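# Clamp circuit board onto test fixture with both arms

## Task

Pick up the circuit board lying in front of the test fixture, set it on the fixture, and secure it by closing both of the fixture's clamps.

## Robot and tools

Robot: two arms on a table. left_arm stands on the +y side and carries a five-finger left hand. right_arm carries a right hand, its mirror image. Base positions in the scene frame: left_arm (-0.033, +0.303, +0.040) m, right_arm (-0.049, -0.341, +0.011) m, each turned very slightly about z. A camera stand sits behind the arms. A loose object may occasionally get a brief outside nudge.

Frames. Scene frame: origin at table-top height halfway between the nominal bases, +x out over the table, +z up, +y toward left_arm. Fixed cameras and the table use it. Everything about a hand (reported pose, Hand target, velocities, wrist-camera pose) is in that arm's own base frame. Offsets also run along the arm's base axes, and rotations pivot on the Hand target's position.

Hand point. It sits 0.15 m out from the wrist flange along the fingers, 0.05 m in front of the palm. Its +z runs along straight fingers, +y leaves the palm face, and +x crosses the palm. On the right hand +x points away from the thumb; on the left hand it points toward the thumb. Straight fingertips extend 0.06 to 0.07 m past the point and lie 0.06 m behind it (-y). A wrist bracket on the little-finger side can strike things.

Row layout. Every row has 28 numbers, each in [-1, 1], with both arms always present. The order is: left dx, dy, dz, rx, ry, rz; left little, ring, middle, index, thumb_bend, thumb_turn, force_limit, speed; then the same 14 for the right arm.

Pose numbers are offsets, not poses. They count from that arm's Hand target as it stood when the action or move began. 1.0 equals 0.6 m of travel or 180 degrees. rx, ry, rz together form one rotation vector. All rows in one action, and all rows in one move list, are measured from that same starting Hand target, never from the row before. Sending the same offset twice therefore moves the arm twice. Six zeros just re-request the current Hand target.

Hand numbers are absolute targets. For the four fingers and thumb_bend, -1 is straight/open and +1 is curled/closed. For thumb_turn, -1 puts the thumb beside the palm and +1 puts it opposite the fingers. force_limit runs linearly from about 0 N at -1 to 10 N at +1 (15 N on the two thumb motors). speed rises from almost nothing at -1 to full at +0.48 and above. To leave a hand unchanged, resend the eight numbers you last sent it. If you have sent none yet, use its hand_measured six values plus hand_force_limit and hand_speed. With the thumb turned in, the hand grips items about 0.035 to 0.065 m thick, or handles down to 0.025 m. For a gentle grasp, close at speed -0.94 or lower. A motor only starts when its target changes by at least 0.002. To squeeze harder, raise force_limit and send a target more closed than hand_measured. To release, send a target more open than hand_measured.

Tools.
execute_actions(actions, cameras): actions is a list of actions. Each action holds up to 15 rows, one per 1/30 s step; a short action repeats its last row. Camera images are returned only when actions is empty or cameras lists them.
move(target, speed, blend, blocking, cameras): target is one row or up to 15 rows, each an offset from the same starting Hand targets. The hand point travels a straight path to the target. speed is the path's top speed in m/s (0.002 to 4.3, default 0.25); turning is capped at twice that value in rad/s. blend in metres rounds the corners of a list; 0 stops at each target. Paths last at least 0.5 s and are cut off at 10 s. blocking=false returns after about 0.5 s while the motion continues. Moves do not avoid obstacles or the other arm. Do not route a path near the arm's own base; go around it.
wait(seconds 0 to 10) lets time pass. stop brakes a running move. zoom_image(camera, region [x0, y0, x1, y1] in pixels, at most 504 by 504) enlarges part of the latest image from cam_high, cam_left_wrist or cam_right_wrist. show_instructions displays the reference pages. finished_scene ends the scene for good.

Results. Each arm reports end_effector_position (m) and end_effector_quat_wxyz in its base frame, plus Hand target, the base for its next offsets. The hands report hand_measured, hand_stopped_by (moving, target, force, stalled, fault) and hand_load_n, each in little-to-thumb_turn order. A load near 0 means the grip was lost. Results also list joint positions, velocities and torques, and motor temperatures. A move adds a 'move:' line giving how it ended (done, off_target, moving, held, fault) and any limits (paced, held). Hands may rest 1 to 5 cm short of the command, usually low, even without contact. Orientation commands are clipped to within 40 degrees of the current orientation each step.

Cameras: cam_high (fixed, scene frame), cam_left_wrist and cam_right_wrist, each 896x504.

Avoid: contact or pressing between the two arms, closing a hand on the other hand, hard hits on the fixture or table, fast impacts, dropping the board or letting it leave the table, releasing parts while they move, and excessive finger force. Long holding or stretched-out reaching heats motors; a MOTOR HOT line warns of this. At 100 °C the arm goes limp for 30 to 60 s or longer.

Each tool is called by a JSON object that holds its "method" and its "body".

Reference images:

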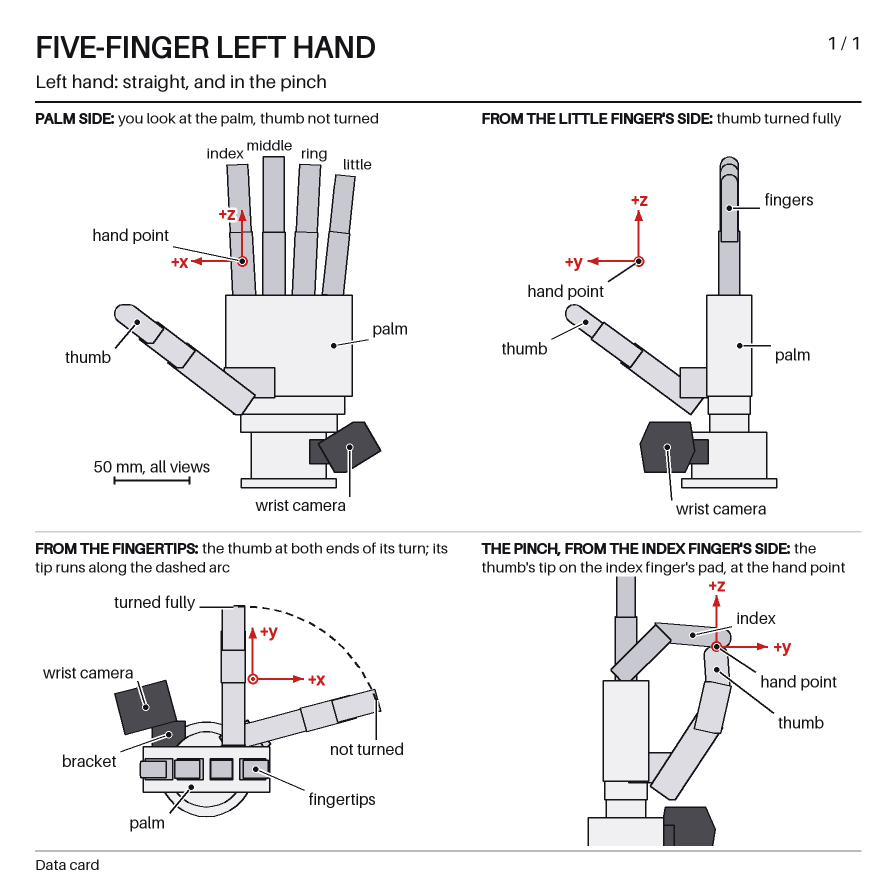

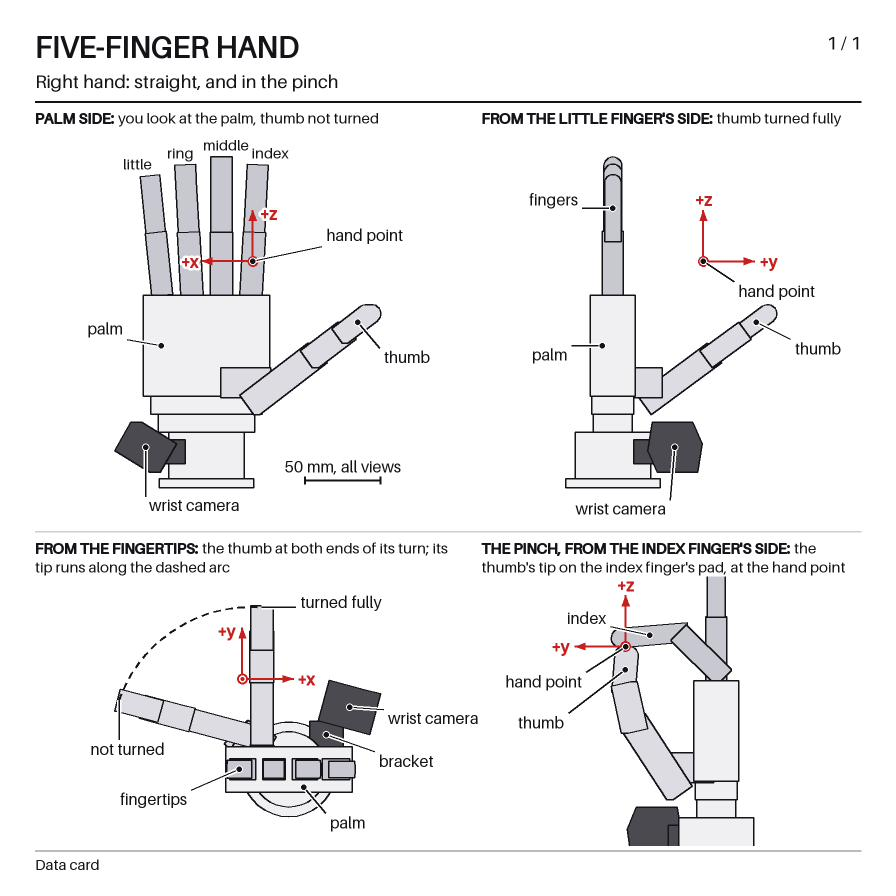

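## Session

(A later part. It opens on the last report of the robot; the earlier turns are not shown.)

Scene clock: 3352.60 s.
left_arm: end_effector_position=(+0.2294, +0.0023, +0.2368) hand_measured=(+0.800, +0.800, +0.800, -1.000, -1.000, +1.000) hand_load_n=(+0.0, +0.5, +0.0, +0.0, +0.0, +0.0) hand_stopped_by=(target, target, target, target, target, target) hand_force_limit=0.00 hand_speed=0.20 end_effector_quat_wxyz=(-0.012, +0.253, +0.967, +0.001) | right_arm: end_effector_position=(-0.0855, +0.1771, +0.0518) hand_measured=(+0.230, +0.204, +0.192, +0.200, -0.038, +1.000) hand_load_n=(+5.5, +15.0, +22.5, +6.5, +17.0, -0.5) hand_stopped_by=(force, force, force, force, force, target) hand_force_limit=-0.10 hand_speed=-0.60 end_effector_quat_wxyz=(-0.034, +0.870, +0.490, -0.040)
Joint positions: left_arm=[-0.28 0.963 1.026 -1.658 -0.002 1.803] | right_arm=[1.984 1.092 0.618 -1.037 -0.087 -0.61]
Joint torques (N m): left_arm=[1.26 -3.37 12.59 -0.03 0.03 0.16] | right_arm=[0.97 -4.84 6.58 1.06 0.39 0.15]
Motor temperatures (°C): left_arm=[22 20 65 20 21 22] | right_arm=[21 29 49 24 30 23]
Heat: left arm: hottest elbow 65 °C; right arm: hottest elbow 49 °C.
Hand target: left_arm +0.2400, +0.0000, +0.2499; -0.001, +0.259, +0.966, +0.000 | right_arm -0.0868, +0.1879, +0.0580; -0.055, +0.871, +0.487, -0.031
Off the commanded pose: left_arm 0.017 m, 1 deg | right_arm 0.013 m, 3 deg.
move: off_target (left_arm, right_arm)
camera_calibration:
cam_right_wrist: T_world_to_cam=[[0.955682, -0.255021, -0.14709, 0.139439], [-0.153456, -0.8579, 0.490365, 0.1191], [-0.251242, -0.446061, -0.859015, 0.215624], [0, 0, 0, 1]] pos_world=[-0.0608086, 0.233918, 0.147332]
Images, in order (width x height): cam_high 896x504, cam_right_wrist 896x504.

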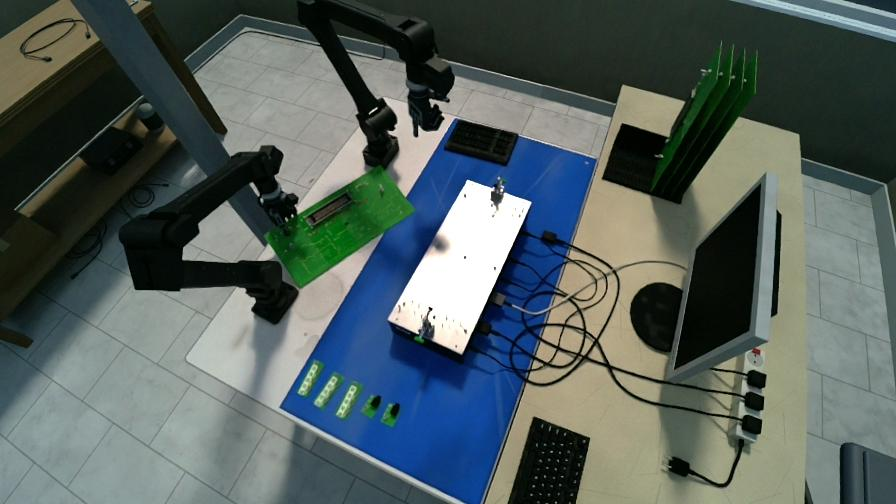

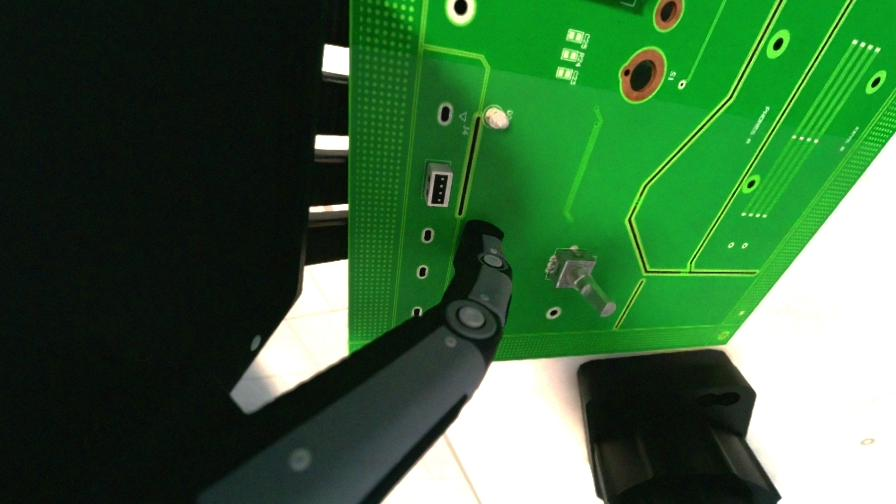

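{"method": "move", "body": {"target": [[0,0,0,0,0,0,0.8,0.8,0.8,-1,-1,1,0,0.2,0.02,0.02,0.0,0,0,0,0.6,0.206,0.194,0.6,0.35,1,-0.1,-0.6],[0,0,0,0,0,0,0.8,0.8,0.8,-1,-1,1,0,0.2,0.15,0.02,0.0,0,0,0,0.6,0.206,0.194,0.6,0.35,1,-0.1,-0.6]], "speed": 0.07, "cameras": ["cam_right_wrist","cam_high"]}}

{"method": "zoom_image", "body": {"camera": "cam_high", "region": [200, 120, 460, 330]}}

Scene clock: 3363.40 s.
left_arm: end_effector_position=(+0.2294, +0.0023, +0.2368) hand_measured=(+0.800, +0.800, +0.800, -1.000, -1.000, +1.000) hand_load_n=(+0.0, +0.0, +0.0, +0.0, +0.0, +0.0) hand_stopped_by=(target, target, target, target, target, target) hand_force_limit=0.00 hand_speed=0.20 end_effector_quat_wxyz=(-0.012, +0.253, +0.967, +0.001) | right_arm: end_effector_position=(-0.0003, +0.1943, +0.0513) hand_measured=(+0.230, +0.204, +0.192, +0.200, -0.038, +1.000) hand_load_n=(+4.0, +13.5, +22.0, +7.5, +16.5, -0.5) hand_stopped_by=(force, force, force, force, force, target) hand_force_limit=-0.10 hand_speed=-0.60 end_effector_quat_wxyz=(-0.042, +0.876, +0.478, -0.041)
Joint positions: left_arm=[-0.28 0.963 1.026 -1.658 -0.002 1.803] | right_arm=[1.621 1.079 0.61 -1.062 -0.111 -0.946]
Joint torques (N m): left_arm=[1.14 -3.37 12.59 -0.02 0.03 0.16] | right_arm=[0.85 -5.19 6.22 0.53 0.09 -0.09]
Motor temperatures (°C): left_arm=[22 20 65 20 21 22] | right_arm=[21 28 49 24 27 23]
Heat: left arm: hottest elbow 65 °C; right arm: hottest elbow 49 °C.
Hand target: left_arm +0.2400, +0.0000, +0.2499; -0.001, +0.259, +0.966, +0.000 | right_arm +0.0032, +0.1999, +0.0580; -0.055, +0.871, +0.487, -0.031
Off the commanded pose: left_arm 0.017 m, 1 deg | right_arm 0.009 m, 2 deg.
move: off_target (left_arm)
camera_calibration:
cam_right_wrist: T_world_to_cam=[[0.946567, -0.280265, -0.159568, 0.0677688], [-0.172929, -0.858709, 0.482405, 0.147777], [-0.272224, -0.429035, -0.861292, 0.241155], [0, 0, 0, 1]] pos_world=[0.0270553, 0.249354, 0.147231]
Images, in order (width x height): cam_high 896x504, cam_right_wrist 896x504.

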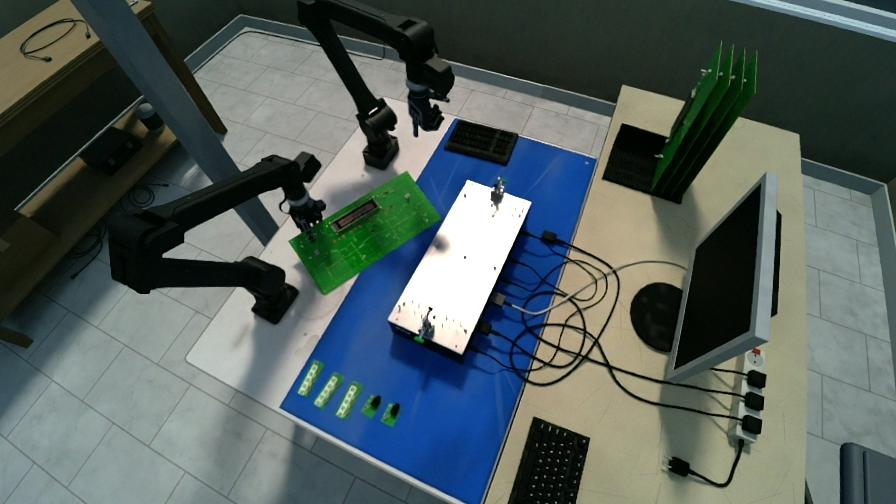

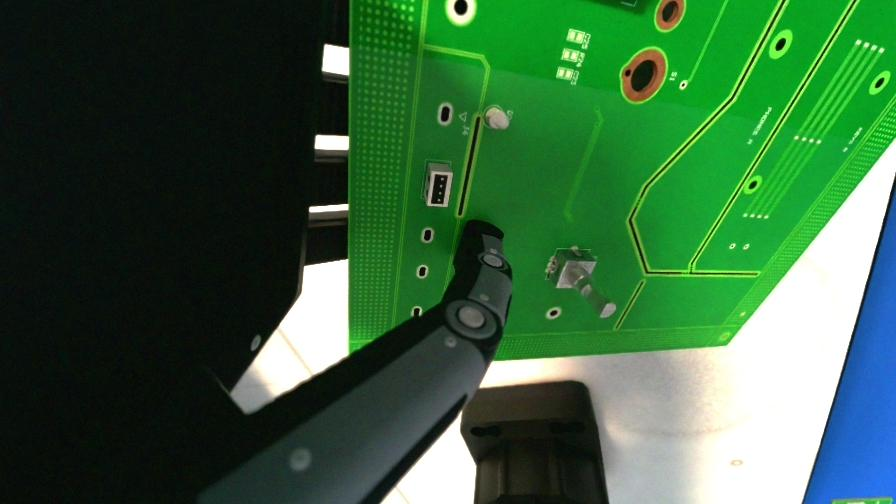

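Scaled by 1.938.

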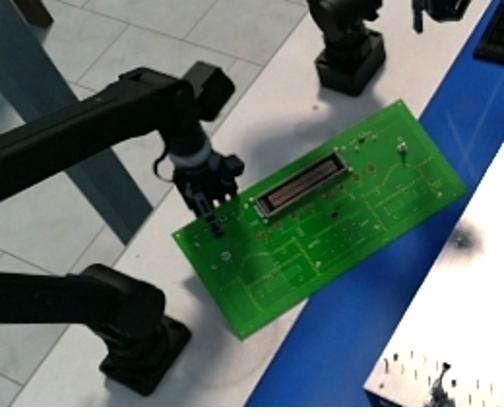

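{"method": "move", "body": {"target": [[0,0,0,0,0,0,0.8,0.8,0.8,-1,-1,1,0,0.2,0.124,-0.0257,0.0,0,0,0.0483,0.6,0.206,0.194,0.6,0.35,1,-0.1,-0.6]], "speed": 0.06, "cameras": ["cam_right_wrist","cam_high"]}}

{"method": "zoom_image", "body": {"camera": "cam_high", "region": [220, 120, 480, 340]}}

Scene clock: 3374.87 s.
left_arm: end_effector_position=(+0.2294, +0.0023, +0.2368) hand_measured=(+0.800, +0.800, +0.800, -1.000, -1.000, +1.000) hand_load_n=(+0.0, +0.0, +0.0, +0.0, +0.0, +0.0) hand_stopped_by=(target, target, target, target, target, target) hand_force_limit=0.00 hand_speed=0.20 end_effector_quat_wxyz=(-0.012, +0.253, +0.967, +0.001) | right_arm: end_effector_position=(+0.0733, +0.1782, +0.0516) hand_measured=(+0.230, +0.204, +0.192, +0.200, -0.038, +1.000) hand_load_n=(+1.5, +10.0, +20.0, +9.5, +16.5, +0.0) hand_stopped_by=(force, force, force, force, force, target) hand_force_limit=-0.10 hand_speed=-0.60 end_effector_quat_wxyz=(-0.041, +0.839, +0.540, -0.048)
Joint positions: left_arm=[-0.28 0.963 1.026 -1.658 -0.002 1.803] | right_arm=[1.332 1.052 0.594 -1.127 -0.126 -1.384]
Joint torques (N m): left_arm=[1.14 -3.43 12.57 -0.02 0.03 0.16] | right_arm=[0.73 -4.54 6.27 0.55 -0.16 -0.14]
Motor temperatures (°C): left_arm=[22 20 65 20 21 22] | right_arm=[21 28 47 24 26 23]
Heat: left arm: hottest elbow 65 °C; right arm: hottest elbow 47 °C.
Hand target: left_arm +0.2400, +0.0000, +0.2499; -0.001, +0.259, +0.966, +0.000 | right_arm +0.0776, +0.1845, +0.0580; -0.053, +0.832, +0.551, -0.035
Off the commanded pose: left_arm 0.017 m, 1 deg | right_arm 0.010 m, 3 deg.
move: off_target (left_arm, right_arm)
camera_calibration:
cam_right_wrist: T_world_to_cam=[[0.975914, -0.139402, -0.167809, -0.033204], [-0.0418788, -0.874614, 0.483008, 0.139657], [-0.2141, -0.464346, -0.859386, 0.256537], [0, 0, 0, 1]] pos_world=[0.0931777, 0.23664, 0.147437]
Images, in order (width x height): cam_high 896x504, cam_right_wrist 896x504.

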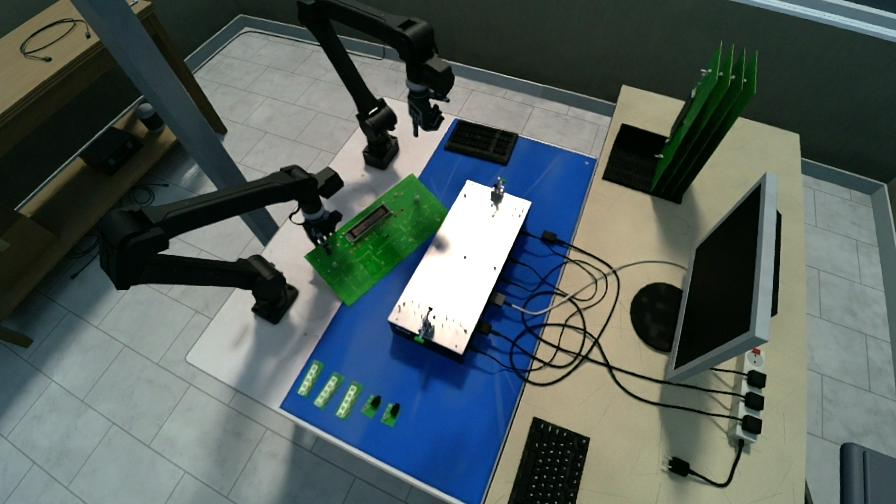

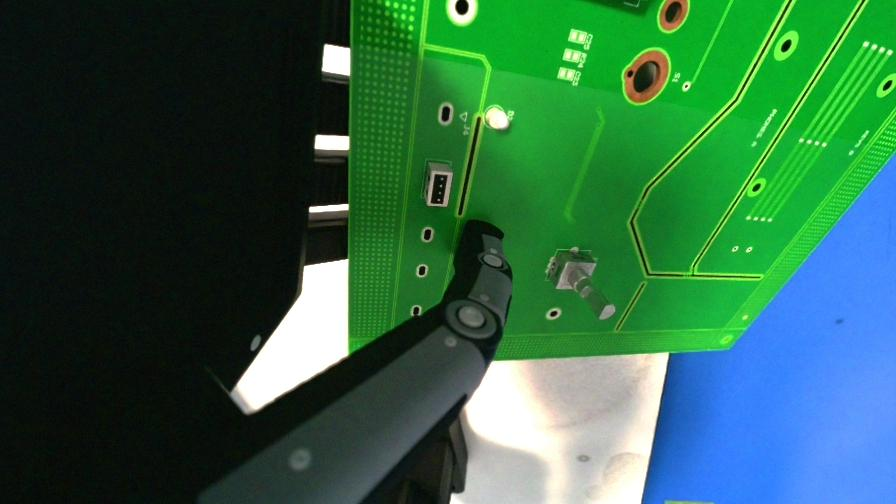

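Scaled by 1.938.

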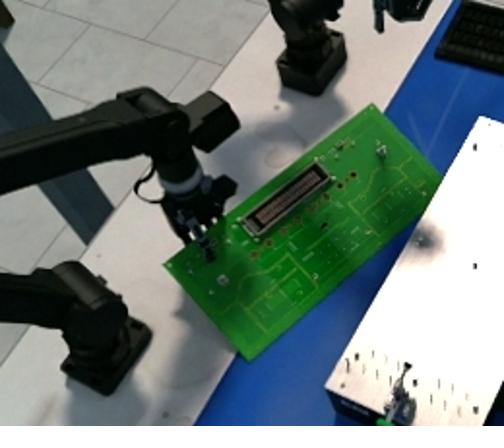

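{"method": "move", "body": {"target": [[-0.0933,-0.0383,-0.083,0,0,0.333,0.2,0.16,0.12,0.17,-1,1,0,0.2,0,0,0,0,0,0,0.6,0.206,0.194,0.6,0.35,1,-0.1,-0.6],[-0.1,-0.15,-0.083,0,0,0.667,0.2,0.16,0.12,0.17,-1,1,0,0.2,0,0,0,0,0,0,0.6,0.206,0.194,0.6,0.35,1,-0.1,-0.6],[-0.035,-0.2067,-0.083,0,0,0.9167,0.2,0.16,0.12,0.17,-1,1,0,0.2,0,0,0,0,0,0,0.6,0.206,0.194,0.6,0.35,1,-0.1,-0.6],[0.0063,-0.0448,-0.25,-0.1458,0.063,-0.9141,0.2,0.16,0.12,0.17,-1,1,0,0.2,0,0,0,0,0,0,0.6,0.206,0.194,0.6,0.35,1,-0.1,-0.6]], "speed": 0.35, "blend": 0.02, "cameras": ["cam_left_wrist","cam_high"]}}

Scene clock: 3412.63 s.
left_arm: end_effector_position=(+0.2394, -0.0293, +0.1009) hand_measured=(+0.200, +0.160, +0.120, +0.170, -1.000, +1.000) hand_load_n=(+0.0, +0.0, +0.0, +0.0, +0.0, +0.0) hand_stopped_by=(target, target, target, target, target, target) hand_force_limit=0.00 hand_speed=0.20 end_effector_quat_wxyz=(-0.023, +0.973, -0.156, -0.170) | right_arm: end_effector_position=(+0.0733, +0.1781, +0.0517) hand_measured=(+0.230, +0.204, +0.192, +0.200, -0.038, +1.000) hand_load_n=(+1.5, +10.0, +20.0, +9.5, +16.5, -0.5) hand_stopped_by=(force, force, force, force, force, target) hand_force_limit=-0.10 hand_speed=-0.60 end_effector_quat_wxyz=(-0.041, +0.839, +0.541, -0.048)
Joint positions: left_arm=[0.063 1.246 0.85 -1.5 -0.118 -1.209] | right_arm=[1.332 1.052 0.594 -1.127 -0.126 -1.384]
Joint torques (N m): left_arm=[1.44 -6.65 8.03 -0.09 -0.08 -0.11] | right_arm=[0.73 -4.6 6.27 0.55 -0.15 -0.16]
Motor temperatures (°C): left_arm=[22 20 64 20 21 22] | right_arm=[21 27 46 24 24 23]
Heat: left arm: hottest elbow 64 °C; right arm: hottest elbow 46 °C.
Hand target: left_arm +0.2437, -0.0269, +0.0999; -0.025, +0.975, -0.144, -0.168 | right_arm +0.0776, +0.1844, +0.0580; -0.053, +0.832, +0.551, -0.035
Off the commanded pose: left_arm 0.005 m, 1 deg | right_arm 0.010 m, 3 deg.
move: off_target (right_arm)
camera_calibration:
cam_left_wrist: T_world_to_cam=[[0.520212, 0.850732, -0.0750603, -0.095126], [0.849362, -0.506179, 0.149554, -0.227899], [0.0892363, -0.141553, -0.9859, 0.190677], [0, 0, 0, 1]] pos_world=[0.226039, -0.00744016, 0.214931]
Images, in order (width x height): cam_high 896x504, cam_left_wrist 896x504.

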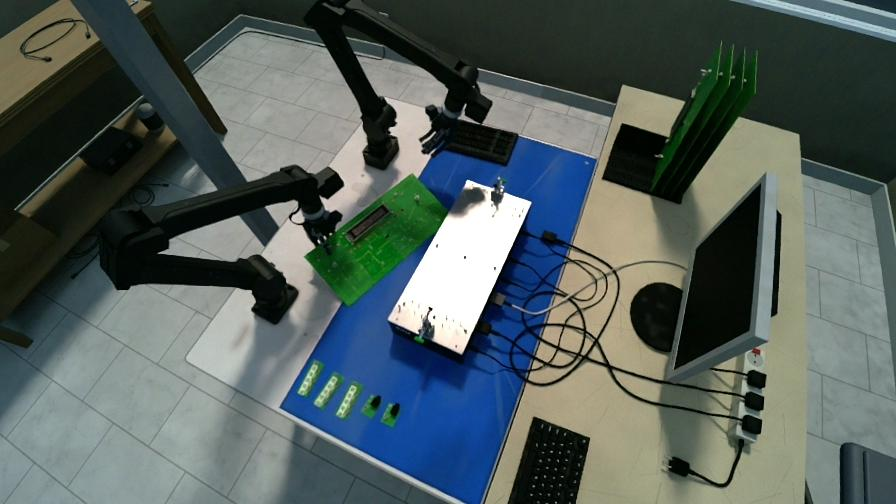

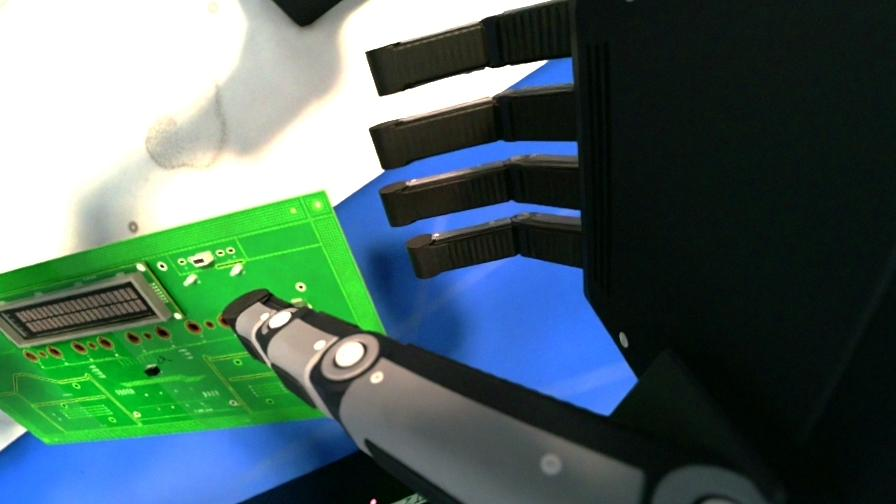

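{"method": "execute_actions", "body": {"actions": []}}

Scene clock: 3432.57 s.
left_arm: end_effector_position=(+0.2394, -0.0293, +0.1009) hand_measured=(+0.200, +0.160, +0.120, +0.170, -1.000, +1.000) hand_load_n=(+0.0, +0.0, +0.0, +0.5, +0.0, +0.0) hand_stopped_by=(target, target, target, target, target, target) hand_force_limit=0.00 hand_speed=0.20 end_effector_quat_wxyz=(-0.023, +0.973, -0.156, -0.170) | right_arm: end_effector_position=(+0.0733, +0.1781, +0.0517) hand_measured=(+0.230, +0.204, +0.192, +0.200, -0.038, +1.000) hand_load_n=(+1.5, +10.0, +20.0, +9.5, +16.0, -0.5) hand_stopped_by=(force, force, force, force, force, target) hand_force_limit=-0.10 hand_speed=-0.60 end_effector_quat_wxyz=(-0.041, +0.839, +0.541, -0.048)
Joint positions: left_arm=[0.063 1.246 0.85 -1.5 -0.118 -1.209] | right_arm=[1.332 1.052 0.594 -1.127 -0.126 -1.384]
Joint velocities: within noise
Joint torques (N m): left_arm=[1.49 -6.65 8.03 -0.08 -0.08 -0.12] | right_arm=[0.73 -4.6 6.26 0.55 -0.15 -0.16]
Motor temperatures (°C): left_arm=[22 20 61 20 21 22] | right_arm=[21 27 46 24 24 23]
Heat: left arm: hottest elbow 61 °C; right arm: hottest elbow 46 °C.
Hand target: left_arm +0.2436, -0.0269, +0.0999; -0.025, +0.975, -0.145, -0.168 | right_arm +0.0776, +0.1844, +0.0580; -0.053, +0.832, +0.551, -0.035
Off the commanded pose: left_arm 0.005 m, 1 deg | right_arm 0.010 m, 3 deg.
camera_calibration:
cam_left_wrist: T_world_to_cam=[[0.519924, 0.850923, -0.0748905, -0.0950959], [0.849528, -0.505912, 0.149517, -0.227927], [0.0893394, -0.141359, -0.985919, 0.190659], [0, 0, 0, 1]] pos_world=[0.22604, -0.00744037, 0.214931]
cam_right_wrist: T_world_to_cam=[[0.97595, -0.139132, -0.167824, -0.0331857], [-0.0415448, -0.874443, 0.483346, 0.139444], [-0.214001, -0.464749, -0.859192, 0.256527], [0, 0, 0, 1]] pos_world=[0.0930779, 0.236539, 0.147437]

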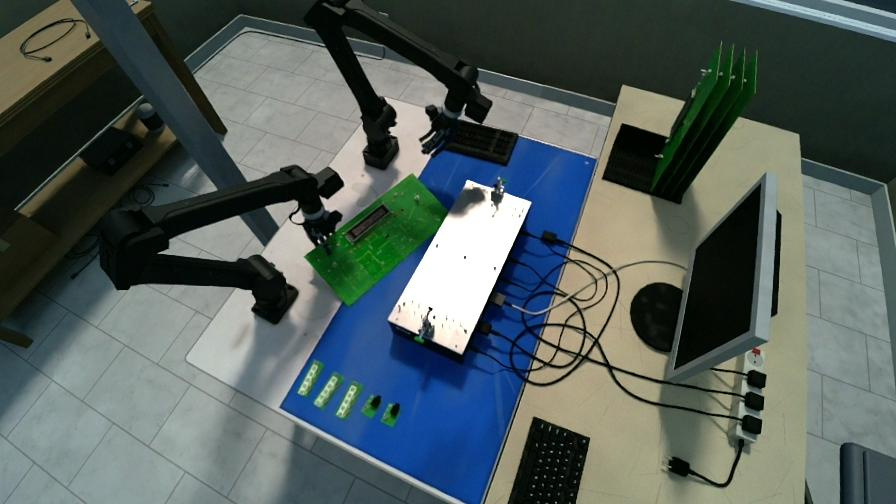

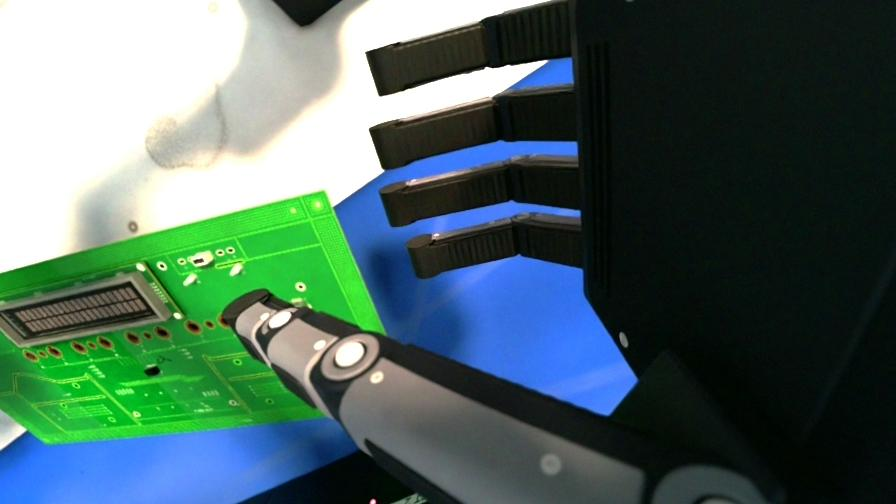

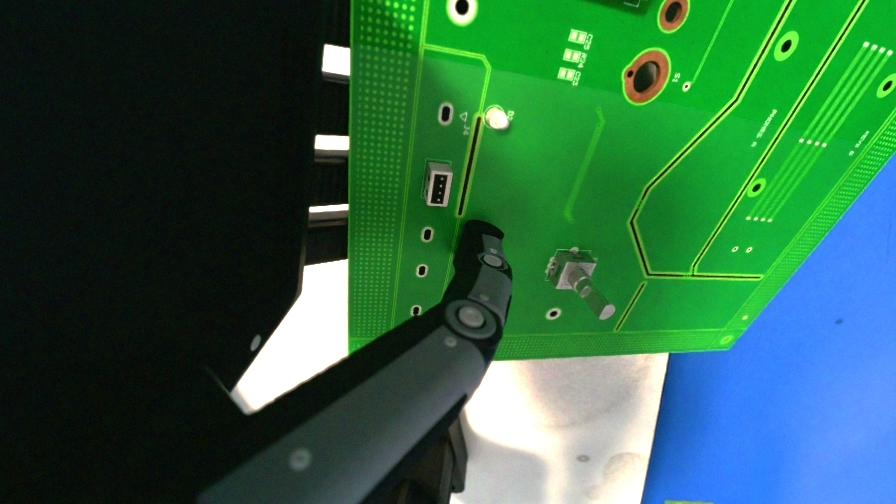

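{"method": "zoom_image", "body": {"camera": "cam_left_wrist", "region": [220, 150, 460, 350]}}

{"method": "zoom_image", "body": {"camera": "cam_high", "region": [220, 90, 520, 360]}}

Scaled by 2.100.

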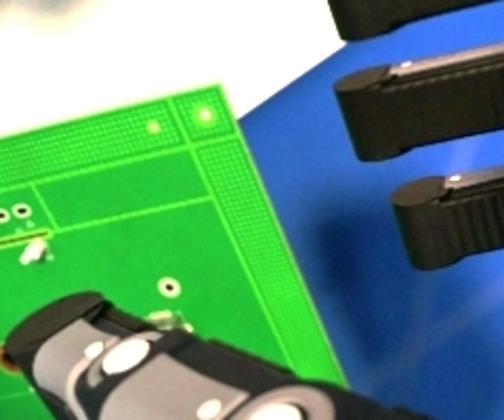

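Scaled by 1.680.

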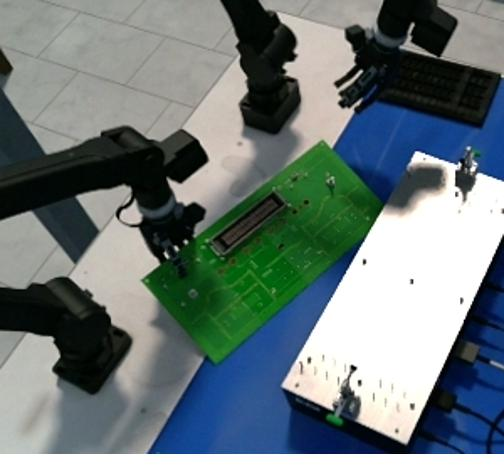

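{"method": "zoom_image", "body": {"camera": "cam_left_wrist", "region": [0, 180, 340, 440]}}

Scaled by 1.482.

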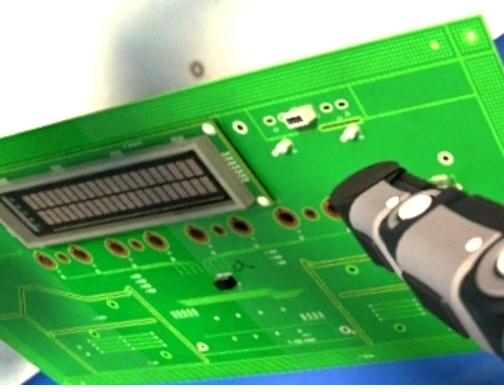

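{"method": "move", "body": {"target": [0.016, -0.0135, -0.1248, 0, 0, 0, 0.2, 0.16, 0.12, 0.17, -1, 1, 0, 0.2, 0, 0, 0, 0, 0, 0, 0.6, 0.206, 0.194, 0.6, 0.35, 1, -0.1, -0.6], "speed": 0.12, "cameras": ["cam_left_wrist"]}}

Scene clock: 3489.00 s.
left_arm: end_effector_position=(+0.2505, -0.0315, +0.0276) hand_measured=(+0.200, +0.160, +0.120, +0.170, -1.000, +1.000) hand_load_n=(+0.0, +0.0, +0.0, +0.0, +0.0, +0.0) hand_stopped_by=(target, target, target, target, target, target) hand_force_limit=0.00 hand_speed=0.20 end_effector_quat_wxyz=(-0.023, +0.975, -0.146, -0.168) | right_arm: end_effector_position=(+0.0733, +0.1781, +0.0517) hand_measured=(+0.230, +0.204, +0.192, +0.200, -0.038, +1.000) hand_load_n=(+1.5, +9.5, +20.0, +9.5, +16.0, +0.0) hand_stopped_by=(force, force, force, force, force, target) hand_force_limit=-0.10 hand_speed=-0.60 end_effector_quat_wxyz=(-0.041, +0.839, +0.541, -0.048)
Joint positions: left_arm=[0.055 1.382 0.754 -1.265 -0.112 -1.236] | right_arm=[1.332 1.052 0.594 -1.127 -0.126 -1.384]
Joint torques (N m): left_arm=[-0.38 -7.3 6.97 -0.05 0.03 -0.11] | right_arm=[0.79 -4.54 6.26 0.55 -0.15 -0.16]
Motor temperatures (°C): left_arm=[22 20 56 20 21 22] | right_arm=[21 26 45 24 24 23]
Heat: left arm: hottest elbow 56 °C; right arm: hottest elbow 45 °C.
Hand target: left_arm +0.2533, -0.0349, +0.0251; -0.025, +0.975, -0.144, -0.168 | right_arm +0.0776, +0.1844, +0.0580; -0.053, +0.832, +0.551, -0.035
Off the commanded pose: left_arm 0.005 m, 0 deg | right_arm 0.010 m, 3 deg.
move: off_target (right_arm)
camera_calibration:
cam_left_wrist: T_world_to_cam=[[0.503379, 0.861276, -0.0693736, -0.100178], [0.858533, -0.48947, 0.152774, -0.229329], [0.0976241, -0.136463, -0.985823, 0.11517], [0, 0, 0, 1]] pos_world=[0.236071, -0.0102529, 0.141623]
Images, in order (width x height): cam_left_wrist 896x504.

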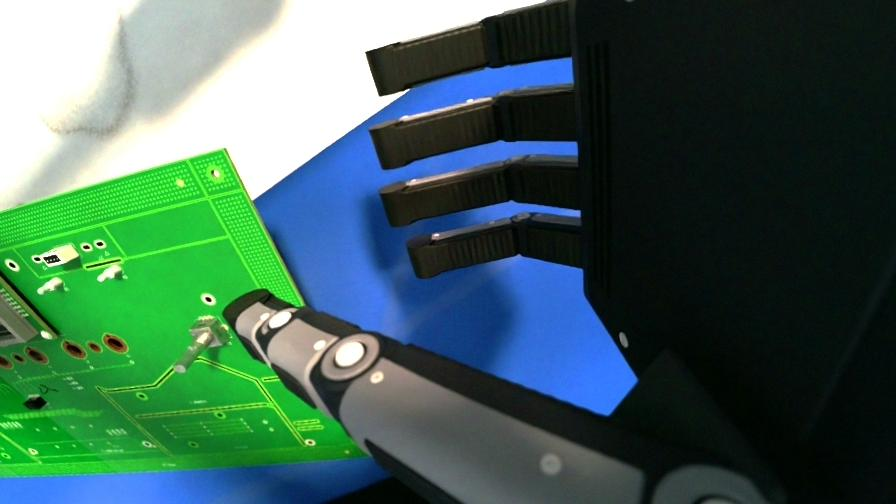

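{"method": "move", "body": {"target": [-0.0258, -0.066, -0.0483, 0, 0, -0.0122, 0.2, 0.16, 0.12, 0.17, -1, 1, 0, 0.2, 0, 0, 0, 0, 0, 0, 0.6, 0.206, 0.194, 0.6, 0.35, 1, -0.1, -0.6], "speed": 0.1, "cameras": ["cam_left_wrist", "cam_high"]}}

Scene clock: 3509.10 s.
left_arm: end_effector_position=(+0.2366, -0.0723, -0.0001) hand_measured=(+0.200, +0.160, +0.120, +0.170, -1.000, +1.000) hand_load_n=(+0.0, +0.0, +0.0, +0.0, +0.0, +0.0) hand_stopped_by=(target, target, target, target, target, target) hand_force_limit=0.00 hand_speed=0.20 end_effector_quat_wxyz=(-0.027, +0.972, -0.167, -0.165) | right_arm: end_effector_position=(+0.0733, +0.1781, +0.0517) hand_measured=(+0.230, +0.204, +0.192, +0.200, -0.038, +1.000) hand_load_n=(+1.5, +9.5, +19.5, +9.5, +16.0, +0.0) hand_stopped_by=(force, force, force, force, force, target) hand_force_limit=-0.10 hand_speed=-0.60 end_effector_quat_wxyz=(-0.041, +0.839, +0.541, -0.048)
Joint positions: left_arm=[-0.09 1.408 0.688 -1.176 -0.078 -1.333] | right_arm=[1.332 1.052 0.594 -1.127 -0.126 -1.384]
Joint torques (N m): left_arm=[0.03 -6.71 6.38 -0.05 0.02 -0.14] | right_arm=[0.73 -4.6 6.26 0.54 -0.15 -0.16]
Motor temperatures (°C): left_arm=[22 20 55 20 21 22] | right_arm=[21 26 45 24 24 23]
Heat: left arm: hottest elbow 55 °C; right arm: hottest elbow 45 °C.
Hand target: left_arm +0.2378, -0.0745, -0.0039; -0.028, +0.972, -0.163, -0.167 | right_arm +0.0776, +0.1844, +0.0580; -0.053, +0.832, +0.551, -0.035
Off the commanded pose: left_arm 0.005 m, 1 deg | right_arm 0.010 m, 3 deg.
move: off_target (right_arm)
camera_calibration:
cam_left_wrist: T_world_to_cam=[[0.54006, 0.838902, -0.0676613, -0.0701934], [0.835976, -0.525398, 0.158432, -0.230399], [0.0973602, -0.142126, -0.985049, 0.0833136], [0, 0, 0, 1]] pos_world=[0.222406, -0.0503248, 0.113821]
Images, in order (width x height): cam_high 896x504, cam_left_wrist 896x504.

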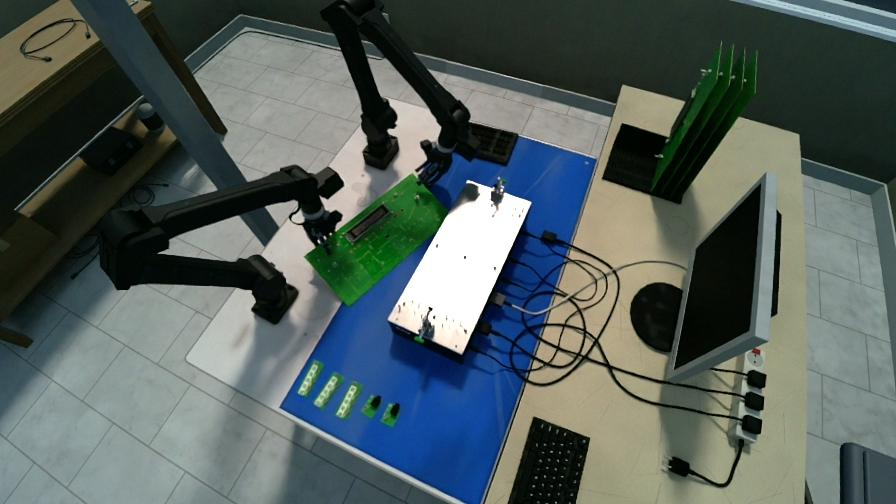

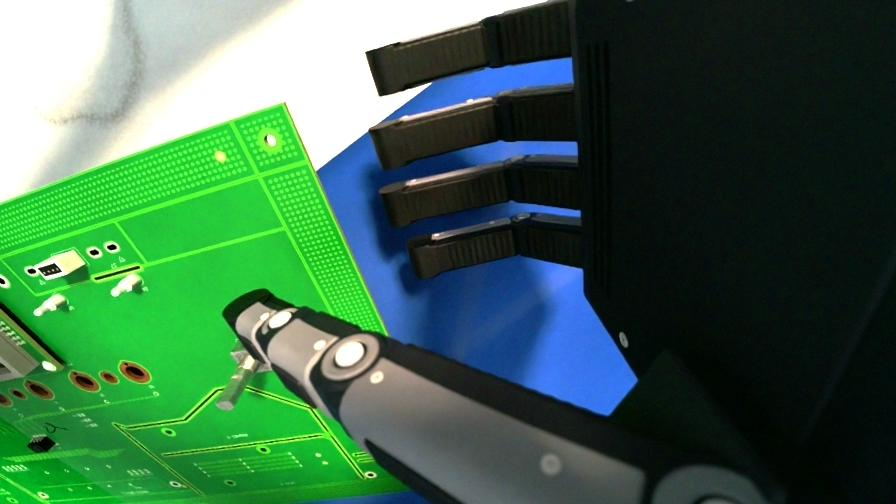

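{"method": "move", "body": {"target": [-0.027, -0.0753, 0, 0, 0, 0, 0.2, 0.16, 0.12, 0.17, -1, 1, 0, 0.2, 0, 0, 0, 0, 0, 0, 0.6, 0.206, 0.194, 0.6, 0.35, 1, -0.1, -0.6], "speed": 0.06, "cameras": ["cam_left_wrist"]}}

Scene clock: 3520.33 s.
left_arm: end_effector_position=(+0.2215, -0.1176, -0.0040) hand_measured=(+0.200, +0.160, +0.120, +0.170, -1.000, +1.000) hand_load_n=(+0.0, +0.5, +0.0, +0.0, +0.0, +0.5) hand_stopped_by=(target, target, target, target, target, target) hand_force_limit=0.00 hand_speed=0.20 end_effector_quat_wxyz=(-0.026, +0.971, -0.167, -0.169) | right_arm: end_effector_position=(+0.0733, +0.1781, +0.0517) hand_measured=(+0.230, +0.204, +0.192, +0.200, -0.038, +1.000) hand_load_n=(+1.5, +9.5, +20.0, +9.5, +16.5, +0.0) hand_stopped_by=(force, force, force, force, force, target) hand_force_limit=-0.10 hand_speed=-0.60 end_effector_quat_wxyz=(-0.041, +0.839, +0.541, -0.048)
Joint positions: left_arm=[-0.253 1.408 0.671 -1.176 -0.024 -1.488] | right_arm=[1.332 1.052 0.594 -1.127 -0.126 -1.384]
Joint torques (N m): left_arm=[-0.03 -7.88 6.05 -0.36 0.06 -0.11] | right_arm=[0.73 -4.54 6.27 0.55 -0.15 -0.16]
Heat: left arm: hottest elbow 54 °C; right arm: hottest elbow 45 °C.
Hand target: left_arm +0.2216, -0.1198, -0.0039; -0.028, +0.972, -0.163, -0.167 | right_arm +0.0776, +0.1844, +0.0580; -0.053, +0.832, +0.551, -0.035
Off the commanded pose: left_arm 0.002 m, 1 deg | right_arm 0.010 m, 3 deg.
move: off_target (right_arm)
camera_calibration:
cam_left_wrist: T_world_to_cam=[[0.538813, 0.839366, -0.071729, -0.0240814], [0.837736, -0.524897, 0.150604, -0.241269], [0.0887612, -0.141237, -0.985989, 0.0764892], [0, 0, 0, 1]] pos_world=[0.208306, -0.0956252, 0.110026]
Images, in order (width x height): cam_left_wrist 896x504.

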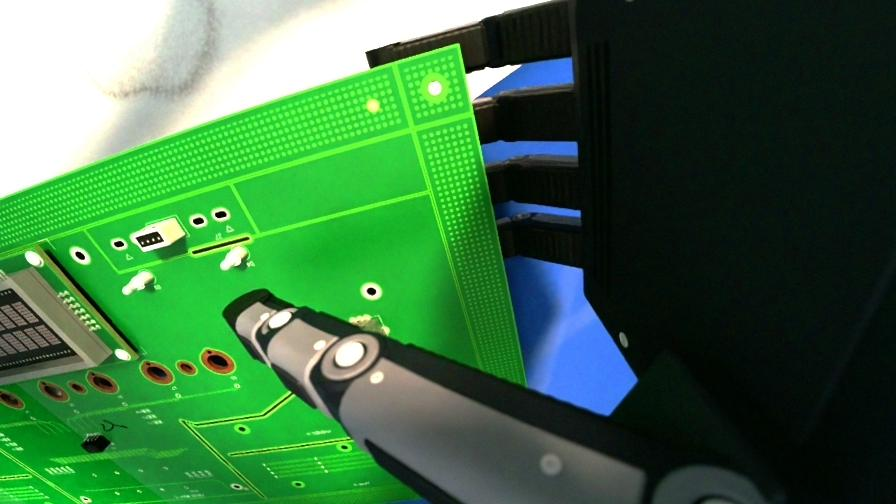

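{"method": "move", "body": {"target": [0.0037, -0.0065, 0.0183, 0, 0, 0, 0.2, 0.16, 0.12, 0.17, -1, 1, 0, 0.2, 0, 0, 0, 0, 0, 0, 0.6, 0.206, 0.194, 0.6, 0.35, 1, -0.1, -0.6], "speed": 0.03, "cameras": ["cam_left_wrist"]}}

Scene clock: 3538.43 s.
left_arm: end_effector_position=(+0.2141, -0.1177, -0.0021) hand_measured=(+0.200, +0.160, +0.120, +0.170, -1.000, +1.000) hand_load_n=(+0.0, +0.0, +0.5, +0.0, +0.0, +0.0) hand_stopped_by=(target, target, target, target, target, target) hand_force_limit=0.00 hand_speed=0.20 end_effector_quat_wxyz=(-0.028, +0.969, -0.165, -0.182) | right_arm: end_effector_position=(+0.0733, +0.1781, +0.0517) hand_measured=(+0.230, +0.204, +0.192, +0.200, -0.038, +1.000) hand_load_n=(+1.5, +10.0, +20.0, +9.5, +16.0, +0.0) hand_stopped_by=(force, force, force, force, force, target) hand_force_limit=-0.10 hand_speed=-0.60 end_effector_quat_wxyz=(-0.041, +0.839, +0.541, -0.048)
Joint positions: left_arm=[-0.26 1.408 0.671 -1.204 -0.021 -1.498] | right_arm=[1.332 1.052 0.594 -1.127 -0.126 -1.384]
Joint torques (N m): left_arm=[-0.38 -9.05 7.77 -0.91 0.1 -0.13] | right_arm=[0.79 -4.54 6.27 0.55 -0.15 -0.16]
Heat: left arm: hottest elbow 53 °C; right arm: hottest elbow 45 °C.
Hand target: left_arm +0.2238, -0.1237, +0.0070; -0.028, +0.972, -0.163, -0.167 | right_arm +0.0776, +0.1844, +0.0580; -0.053, +0.832, +0.551, -0.035
Off the commanded pose: left_arm 0.015 m, 2 deg | right_arm 0.010 m, 3 deg.
move: off_target (left_arm, right_arm)
camera_calibration:
cam_left_wrist: T_world_to_cam=[[0.533989, 0.841782, -0.0791141, -0.0184911], [0.843136, -0.523187, 0.124085, -0.236521], [0.0630612, -0.132964, -0.989113, 0.0853758], [0, 0, 0, 1]] pos_world=[0.203909, -0.096827, 0.112332]
Images, in order (width x height): cam_left_wrist 896x504.

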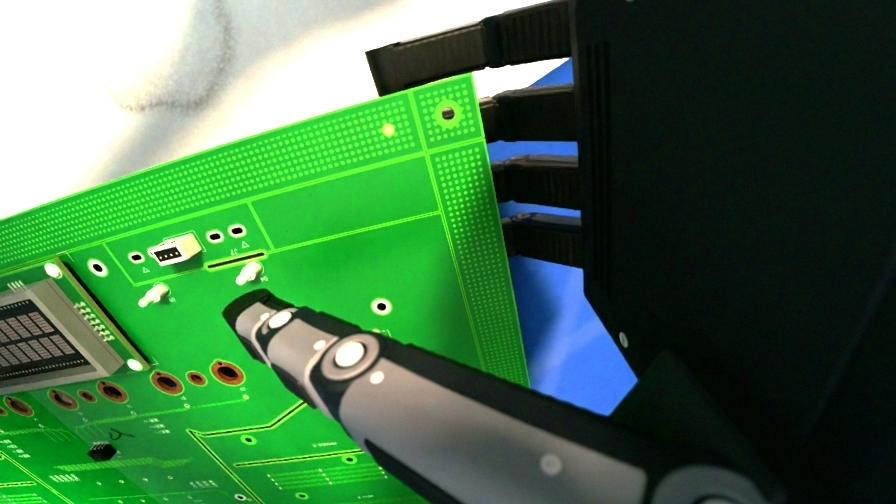

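{"method": "move", "body": {"target": [0.012, -0.002, 0.02, 0, 0, 0, 0.2, 0.16, 0.12, 0.17, -1, 1, 0, 0.2, 0, 0, 0, 0, 0, 0, 0.6, 0.206, 0.194, 0.6, 0.35, 1, -0.1, -0.6], "speed": 0.03, "cameras": ["cam_left_wrist"]}}

Scene clock: 3550.20 s.
left_arm: end_effector_position=(+0.2147, -0.1179, +0.0066) hand_measured=(+0.200, +0.160, +0.120, +0.170, -1.000, +1.000) hand_load_n=(+0.0, +0.0, +0.0, +0.0, +0.0, +0.0) hand_stopped_by=(target, target, target, target, target, target) hand_force_limit=0.00 hand_speed=0.20 end_effector_quat_wxyz=(-0.028, +0.968, -0.164, -0.189) | right_arm: end_effector_position=(+0.0733, +0.1781, +0.0517) hand_measured=(+0.230, +0.204, +0.192, +0.200, -0.038, +1.000) hand_load_n=(+1.5, +10.0, +19.5, +9.5, +16.0, +0.0) hand_stopped_by=(force, force, force, force, force, target) hand_force_limit=-0.10 hand_speed=-0.60 end_effector_quat_wxyz=(-0.041, +0.839, +0.541, -0.048)
Joint positions: left_arm=[-0.26 1.4 0.69 -1.244 -0.021 -1.499] | right_arm=[1.332 1.052 0.594 -1.127 -0.126 -1.384]
Joint torques (N m): left_arm=[-0.15 -9.17 9.11 -0.94 0.07 -0.1] | right_arm=[0.73 -4.54 6.27 0.54 -0.15 -0.16]
Heat: left arm: hottest elbow 53 °C; right arm: hottest elbow 45 °C.
Hand target: left_arm +0.2311, -0.1249, +0.0191; -0.028, +0.972, -0.163, -0.167 | right_arm +0.0776, +0.1844, +0.0580; -0.053, +0.832, +0.551, -0.035
Off the commanded pose: left_arm 0.022 m, 2 deg | right_arm 0.010 m, 3 deg.
move: off_target (left_arm, right_arm)
camera_calibration:
cam_left_wrist: T_world_to_cam=[[0.532271, 0.842483, -0.0831262, -0.0175169], [0.845051, -0.522857, 0.111846, -0.238463], [0.0507652, -0.129778, -0.990243, 0.097068], [0, 0, 0, 1]] pos_world=[0.20591, -0.0973274, 0.121336]
Images, in order (width x height): cam_left_wrist 896x504.

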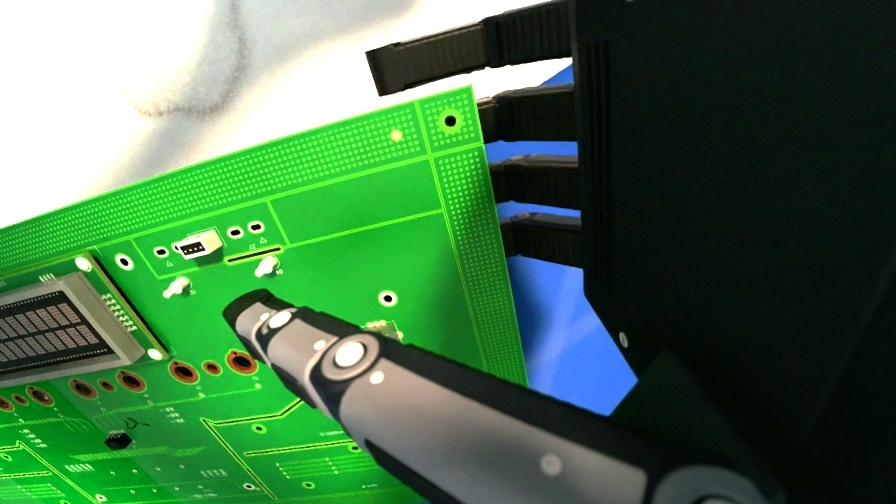

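{"method": "move", "body": {"target": [0.0147, 0.1058, -0.0368, 0, 0, 0, 0.2, 0.16, 0.12, 0.17, -1, 1, 0, 0.2, 0, 0, 0, 0, 0, 0, 0.6, 0.206, 0.194, 0.6, 0.35, 1, -0.1, -0.6], "speed": 0.1, "cameras": ["cam_left_wrist"]}}

{"method": "zoom_image", "body": {"camera": "cam_left_wrist", "region": [220, 60, 620, 360]}}

Scene clock: 3680.03 s.
left_arm: end_effector_position=(+0.2397, -0.0632, +0.0007) hand_measured=(+0.200, +0.160, +0.120, +0.170, -1.000, +1.000) hand_load_n=(+0.0, +0.5, +0.0, +0.0, +0.0, +0.0) hand_stopped_by=(target, target, target, target, target, target) hand_force_limit=0.00 hand_speed=0.20 end_effector_quat_wxyz=(-0.030, +0.973, -0.159, -0.163) | right_arm: end_effector_position=(+0.0733, +0.1781, +0.0517) hand_measured=(+0.230, +0.204, +0.192, +0.200, -0.038, +1.000) hand_load_n=(+1.5, +9.5, +20.0, +9.5, +16.5, +0.0) hand_stopped_by=(force, force, force, force, force, target) hand_force_limit=-0.10 hand_speed=-0.60 end_effector_quat_wxyz=(-0.041, +0.839, +0.541, -0.048)
Joint positions: left_arm=[-0.062 1.405 0.69 -1.176 -0.092 -1.324] | right_arm=[1.332 1.052 0.594 -1.127 -0.126 -1.384]
Joint torques (N m): left_arm=[1.55 -6.59 6.46 -0.02 -0.02 0.19] | right_arm=[0.73 -4.54 6.27 0.54 -0.16 -0.16]
Motor temperatures (°C): left_arm=[22 21 56 20 21 22] | right_arm=[21 26 44 24 23 23]
Heat: left arm: hottest elbow 56 °C; right arm: hottest elbow 44 °C.
Hand target: left_arm +0.2400, -0.0614, -0.0029; -0.028, +0.972, -0.163, -0.167 | right_arm +0.0776, +0.1844, +0.0580; -0.053, +0.832, +0.551, -0.035
Off the commanded pose: left_arm 0.004 m, 1 deg | right_arm 0.010 m, 3 deg.
move: off_target (right_arm)
camera_calibration:
cam_left_wrist: T_world_to_cam=[[0.527939, 0.847416, -0.0562725, -0.0760916], [0.842727, -0.514495, 0.158449, -0.229359], [0.10532, -0.131074, -0.985762, 0.0838361], [0, 0, 0, 1]] pos_world=[0.224629, -0.042534, 0.114702]
Images, in order (width x height): cam_left_wrist 896x504.

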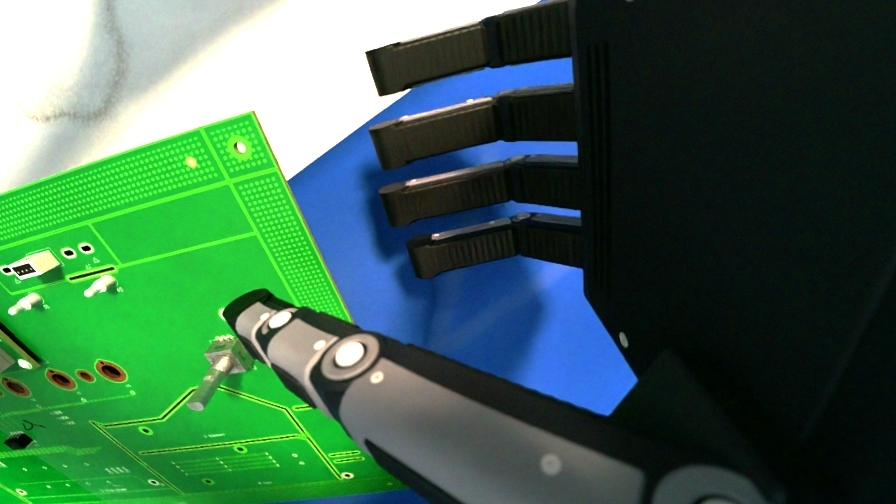

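Scaled by 1.260.

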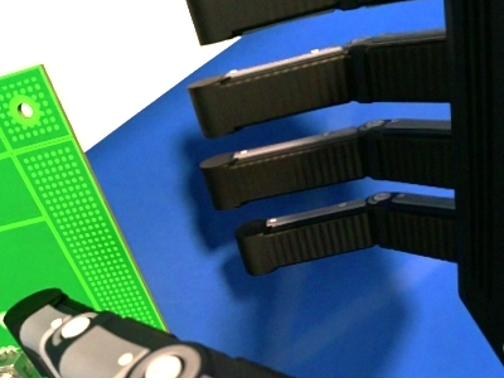

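{"method": "move", "body": {"target": [[0.0, 0.0, 0.1, 0, 0, 0, 0.2, 0.16, 0.12, 0.17, -1, 1, 0, 0.2, 0, 0, 0, 0, 0, 0, 0.6, 0.206, 0.194, 0.6, 0.35, 1, -0.1, -0.6], [0.0167, -0.0477, 0.2217, -0.037, -0.103, 0, 0.2, 0.16, 0.12, 0.17, -1, 1, 0, 0.2, 0, 0, 0, 0, 0, 0, 0.6, 0.206, 0.194, 0.6, 0.35, 1, -0.1, -0.6]], "speed": 0.2, "blend": 0.03}}

Scene clock: 3695.20 s.
left_arm: end_effector_position=(+0.2380, -0.0854, +0.1182) hand_measured=(+0.200, +0.160, +0.120, +0.170, -1.000, +1.000) hand_load_n=(+0.5, +0.0, +0.0, +0.5, +0.0, +0.0) hand_stopped_by=(target, target, target, target, target, target) hand_force_limit=0.00 hand_speed=0.20 end_effector_quat_wxyz=(+0.004, +0.987, -0.161, -0.019) | right_arm: end_effector_position=(+0.0733, +0.1781, +0.0517) hand_measured=(+0.230, +0.204, +0.192, +0.200, -0.038, +1.000) hand_load_n=(+1.5, +10.0, +20.0, +9.5, +16.0, -0.5) hand_stopped_by=(force, force, force, force, force, target) hand_force_limit=-0.10 hand_speed=-0.60 end_effector_quat_wxyz=(-0.041, +0.839, +0.541, -0.048)
Joint positions: left_arm=[-0.076 0.987 0.729 -1.352 0.004 -1.323] | right_arm=[1.332 1.052 0.594 -1.127 -0.126 -1.384]
Joint torques (N m): left_arm=[-0.32 -4.54 11.11 0.57 0.11 -0.02] | right_arm=[0.73 -4.54 6.27 0.55 -0.15 -0.16]
Motor temperatures (°C): left_arm=[22 21 55 20 21 22] | right_arm=[21 26 44 24 23 23]
Heat: left arm: hottest elbow 55 °C; right arm: hottest elbow 44 °C.
Hand target: left_arm +0.2501, -0.0901, +0.1301; +0.002, +0.986, -0.166, +0.001 | right_arm +0.0776, +0.1844, +0.0580; -0.053, +0.832, +0.551, -0.035
Off the commanded pose: left_arm 0.017 m, 2 deg | right_arm 0.010 m, 3 deg.
move: off_target (left_arm, right_arm)


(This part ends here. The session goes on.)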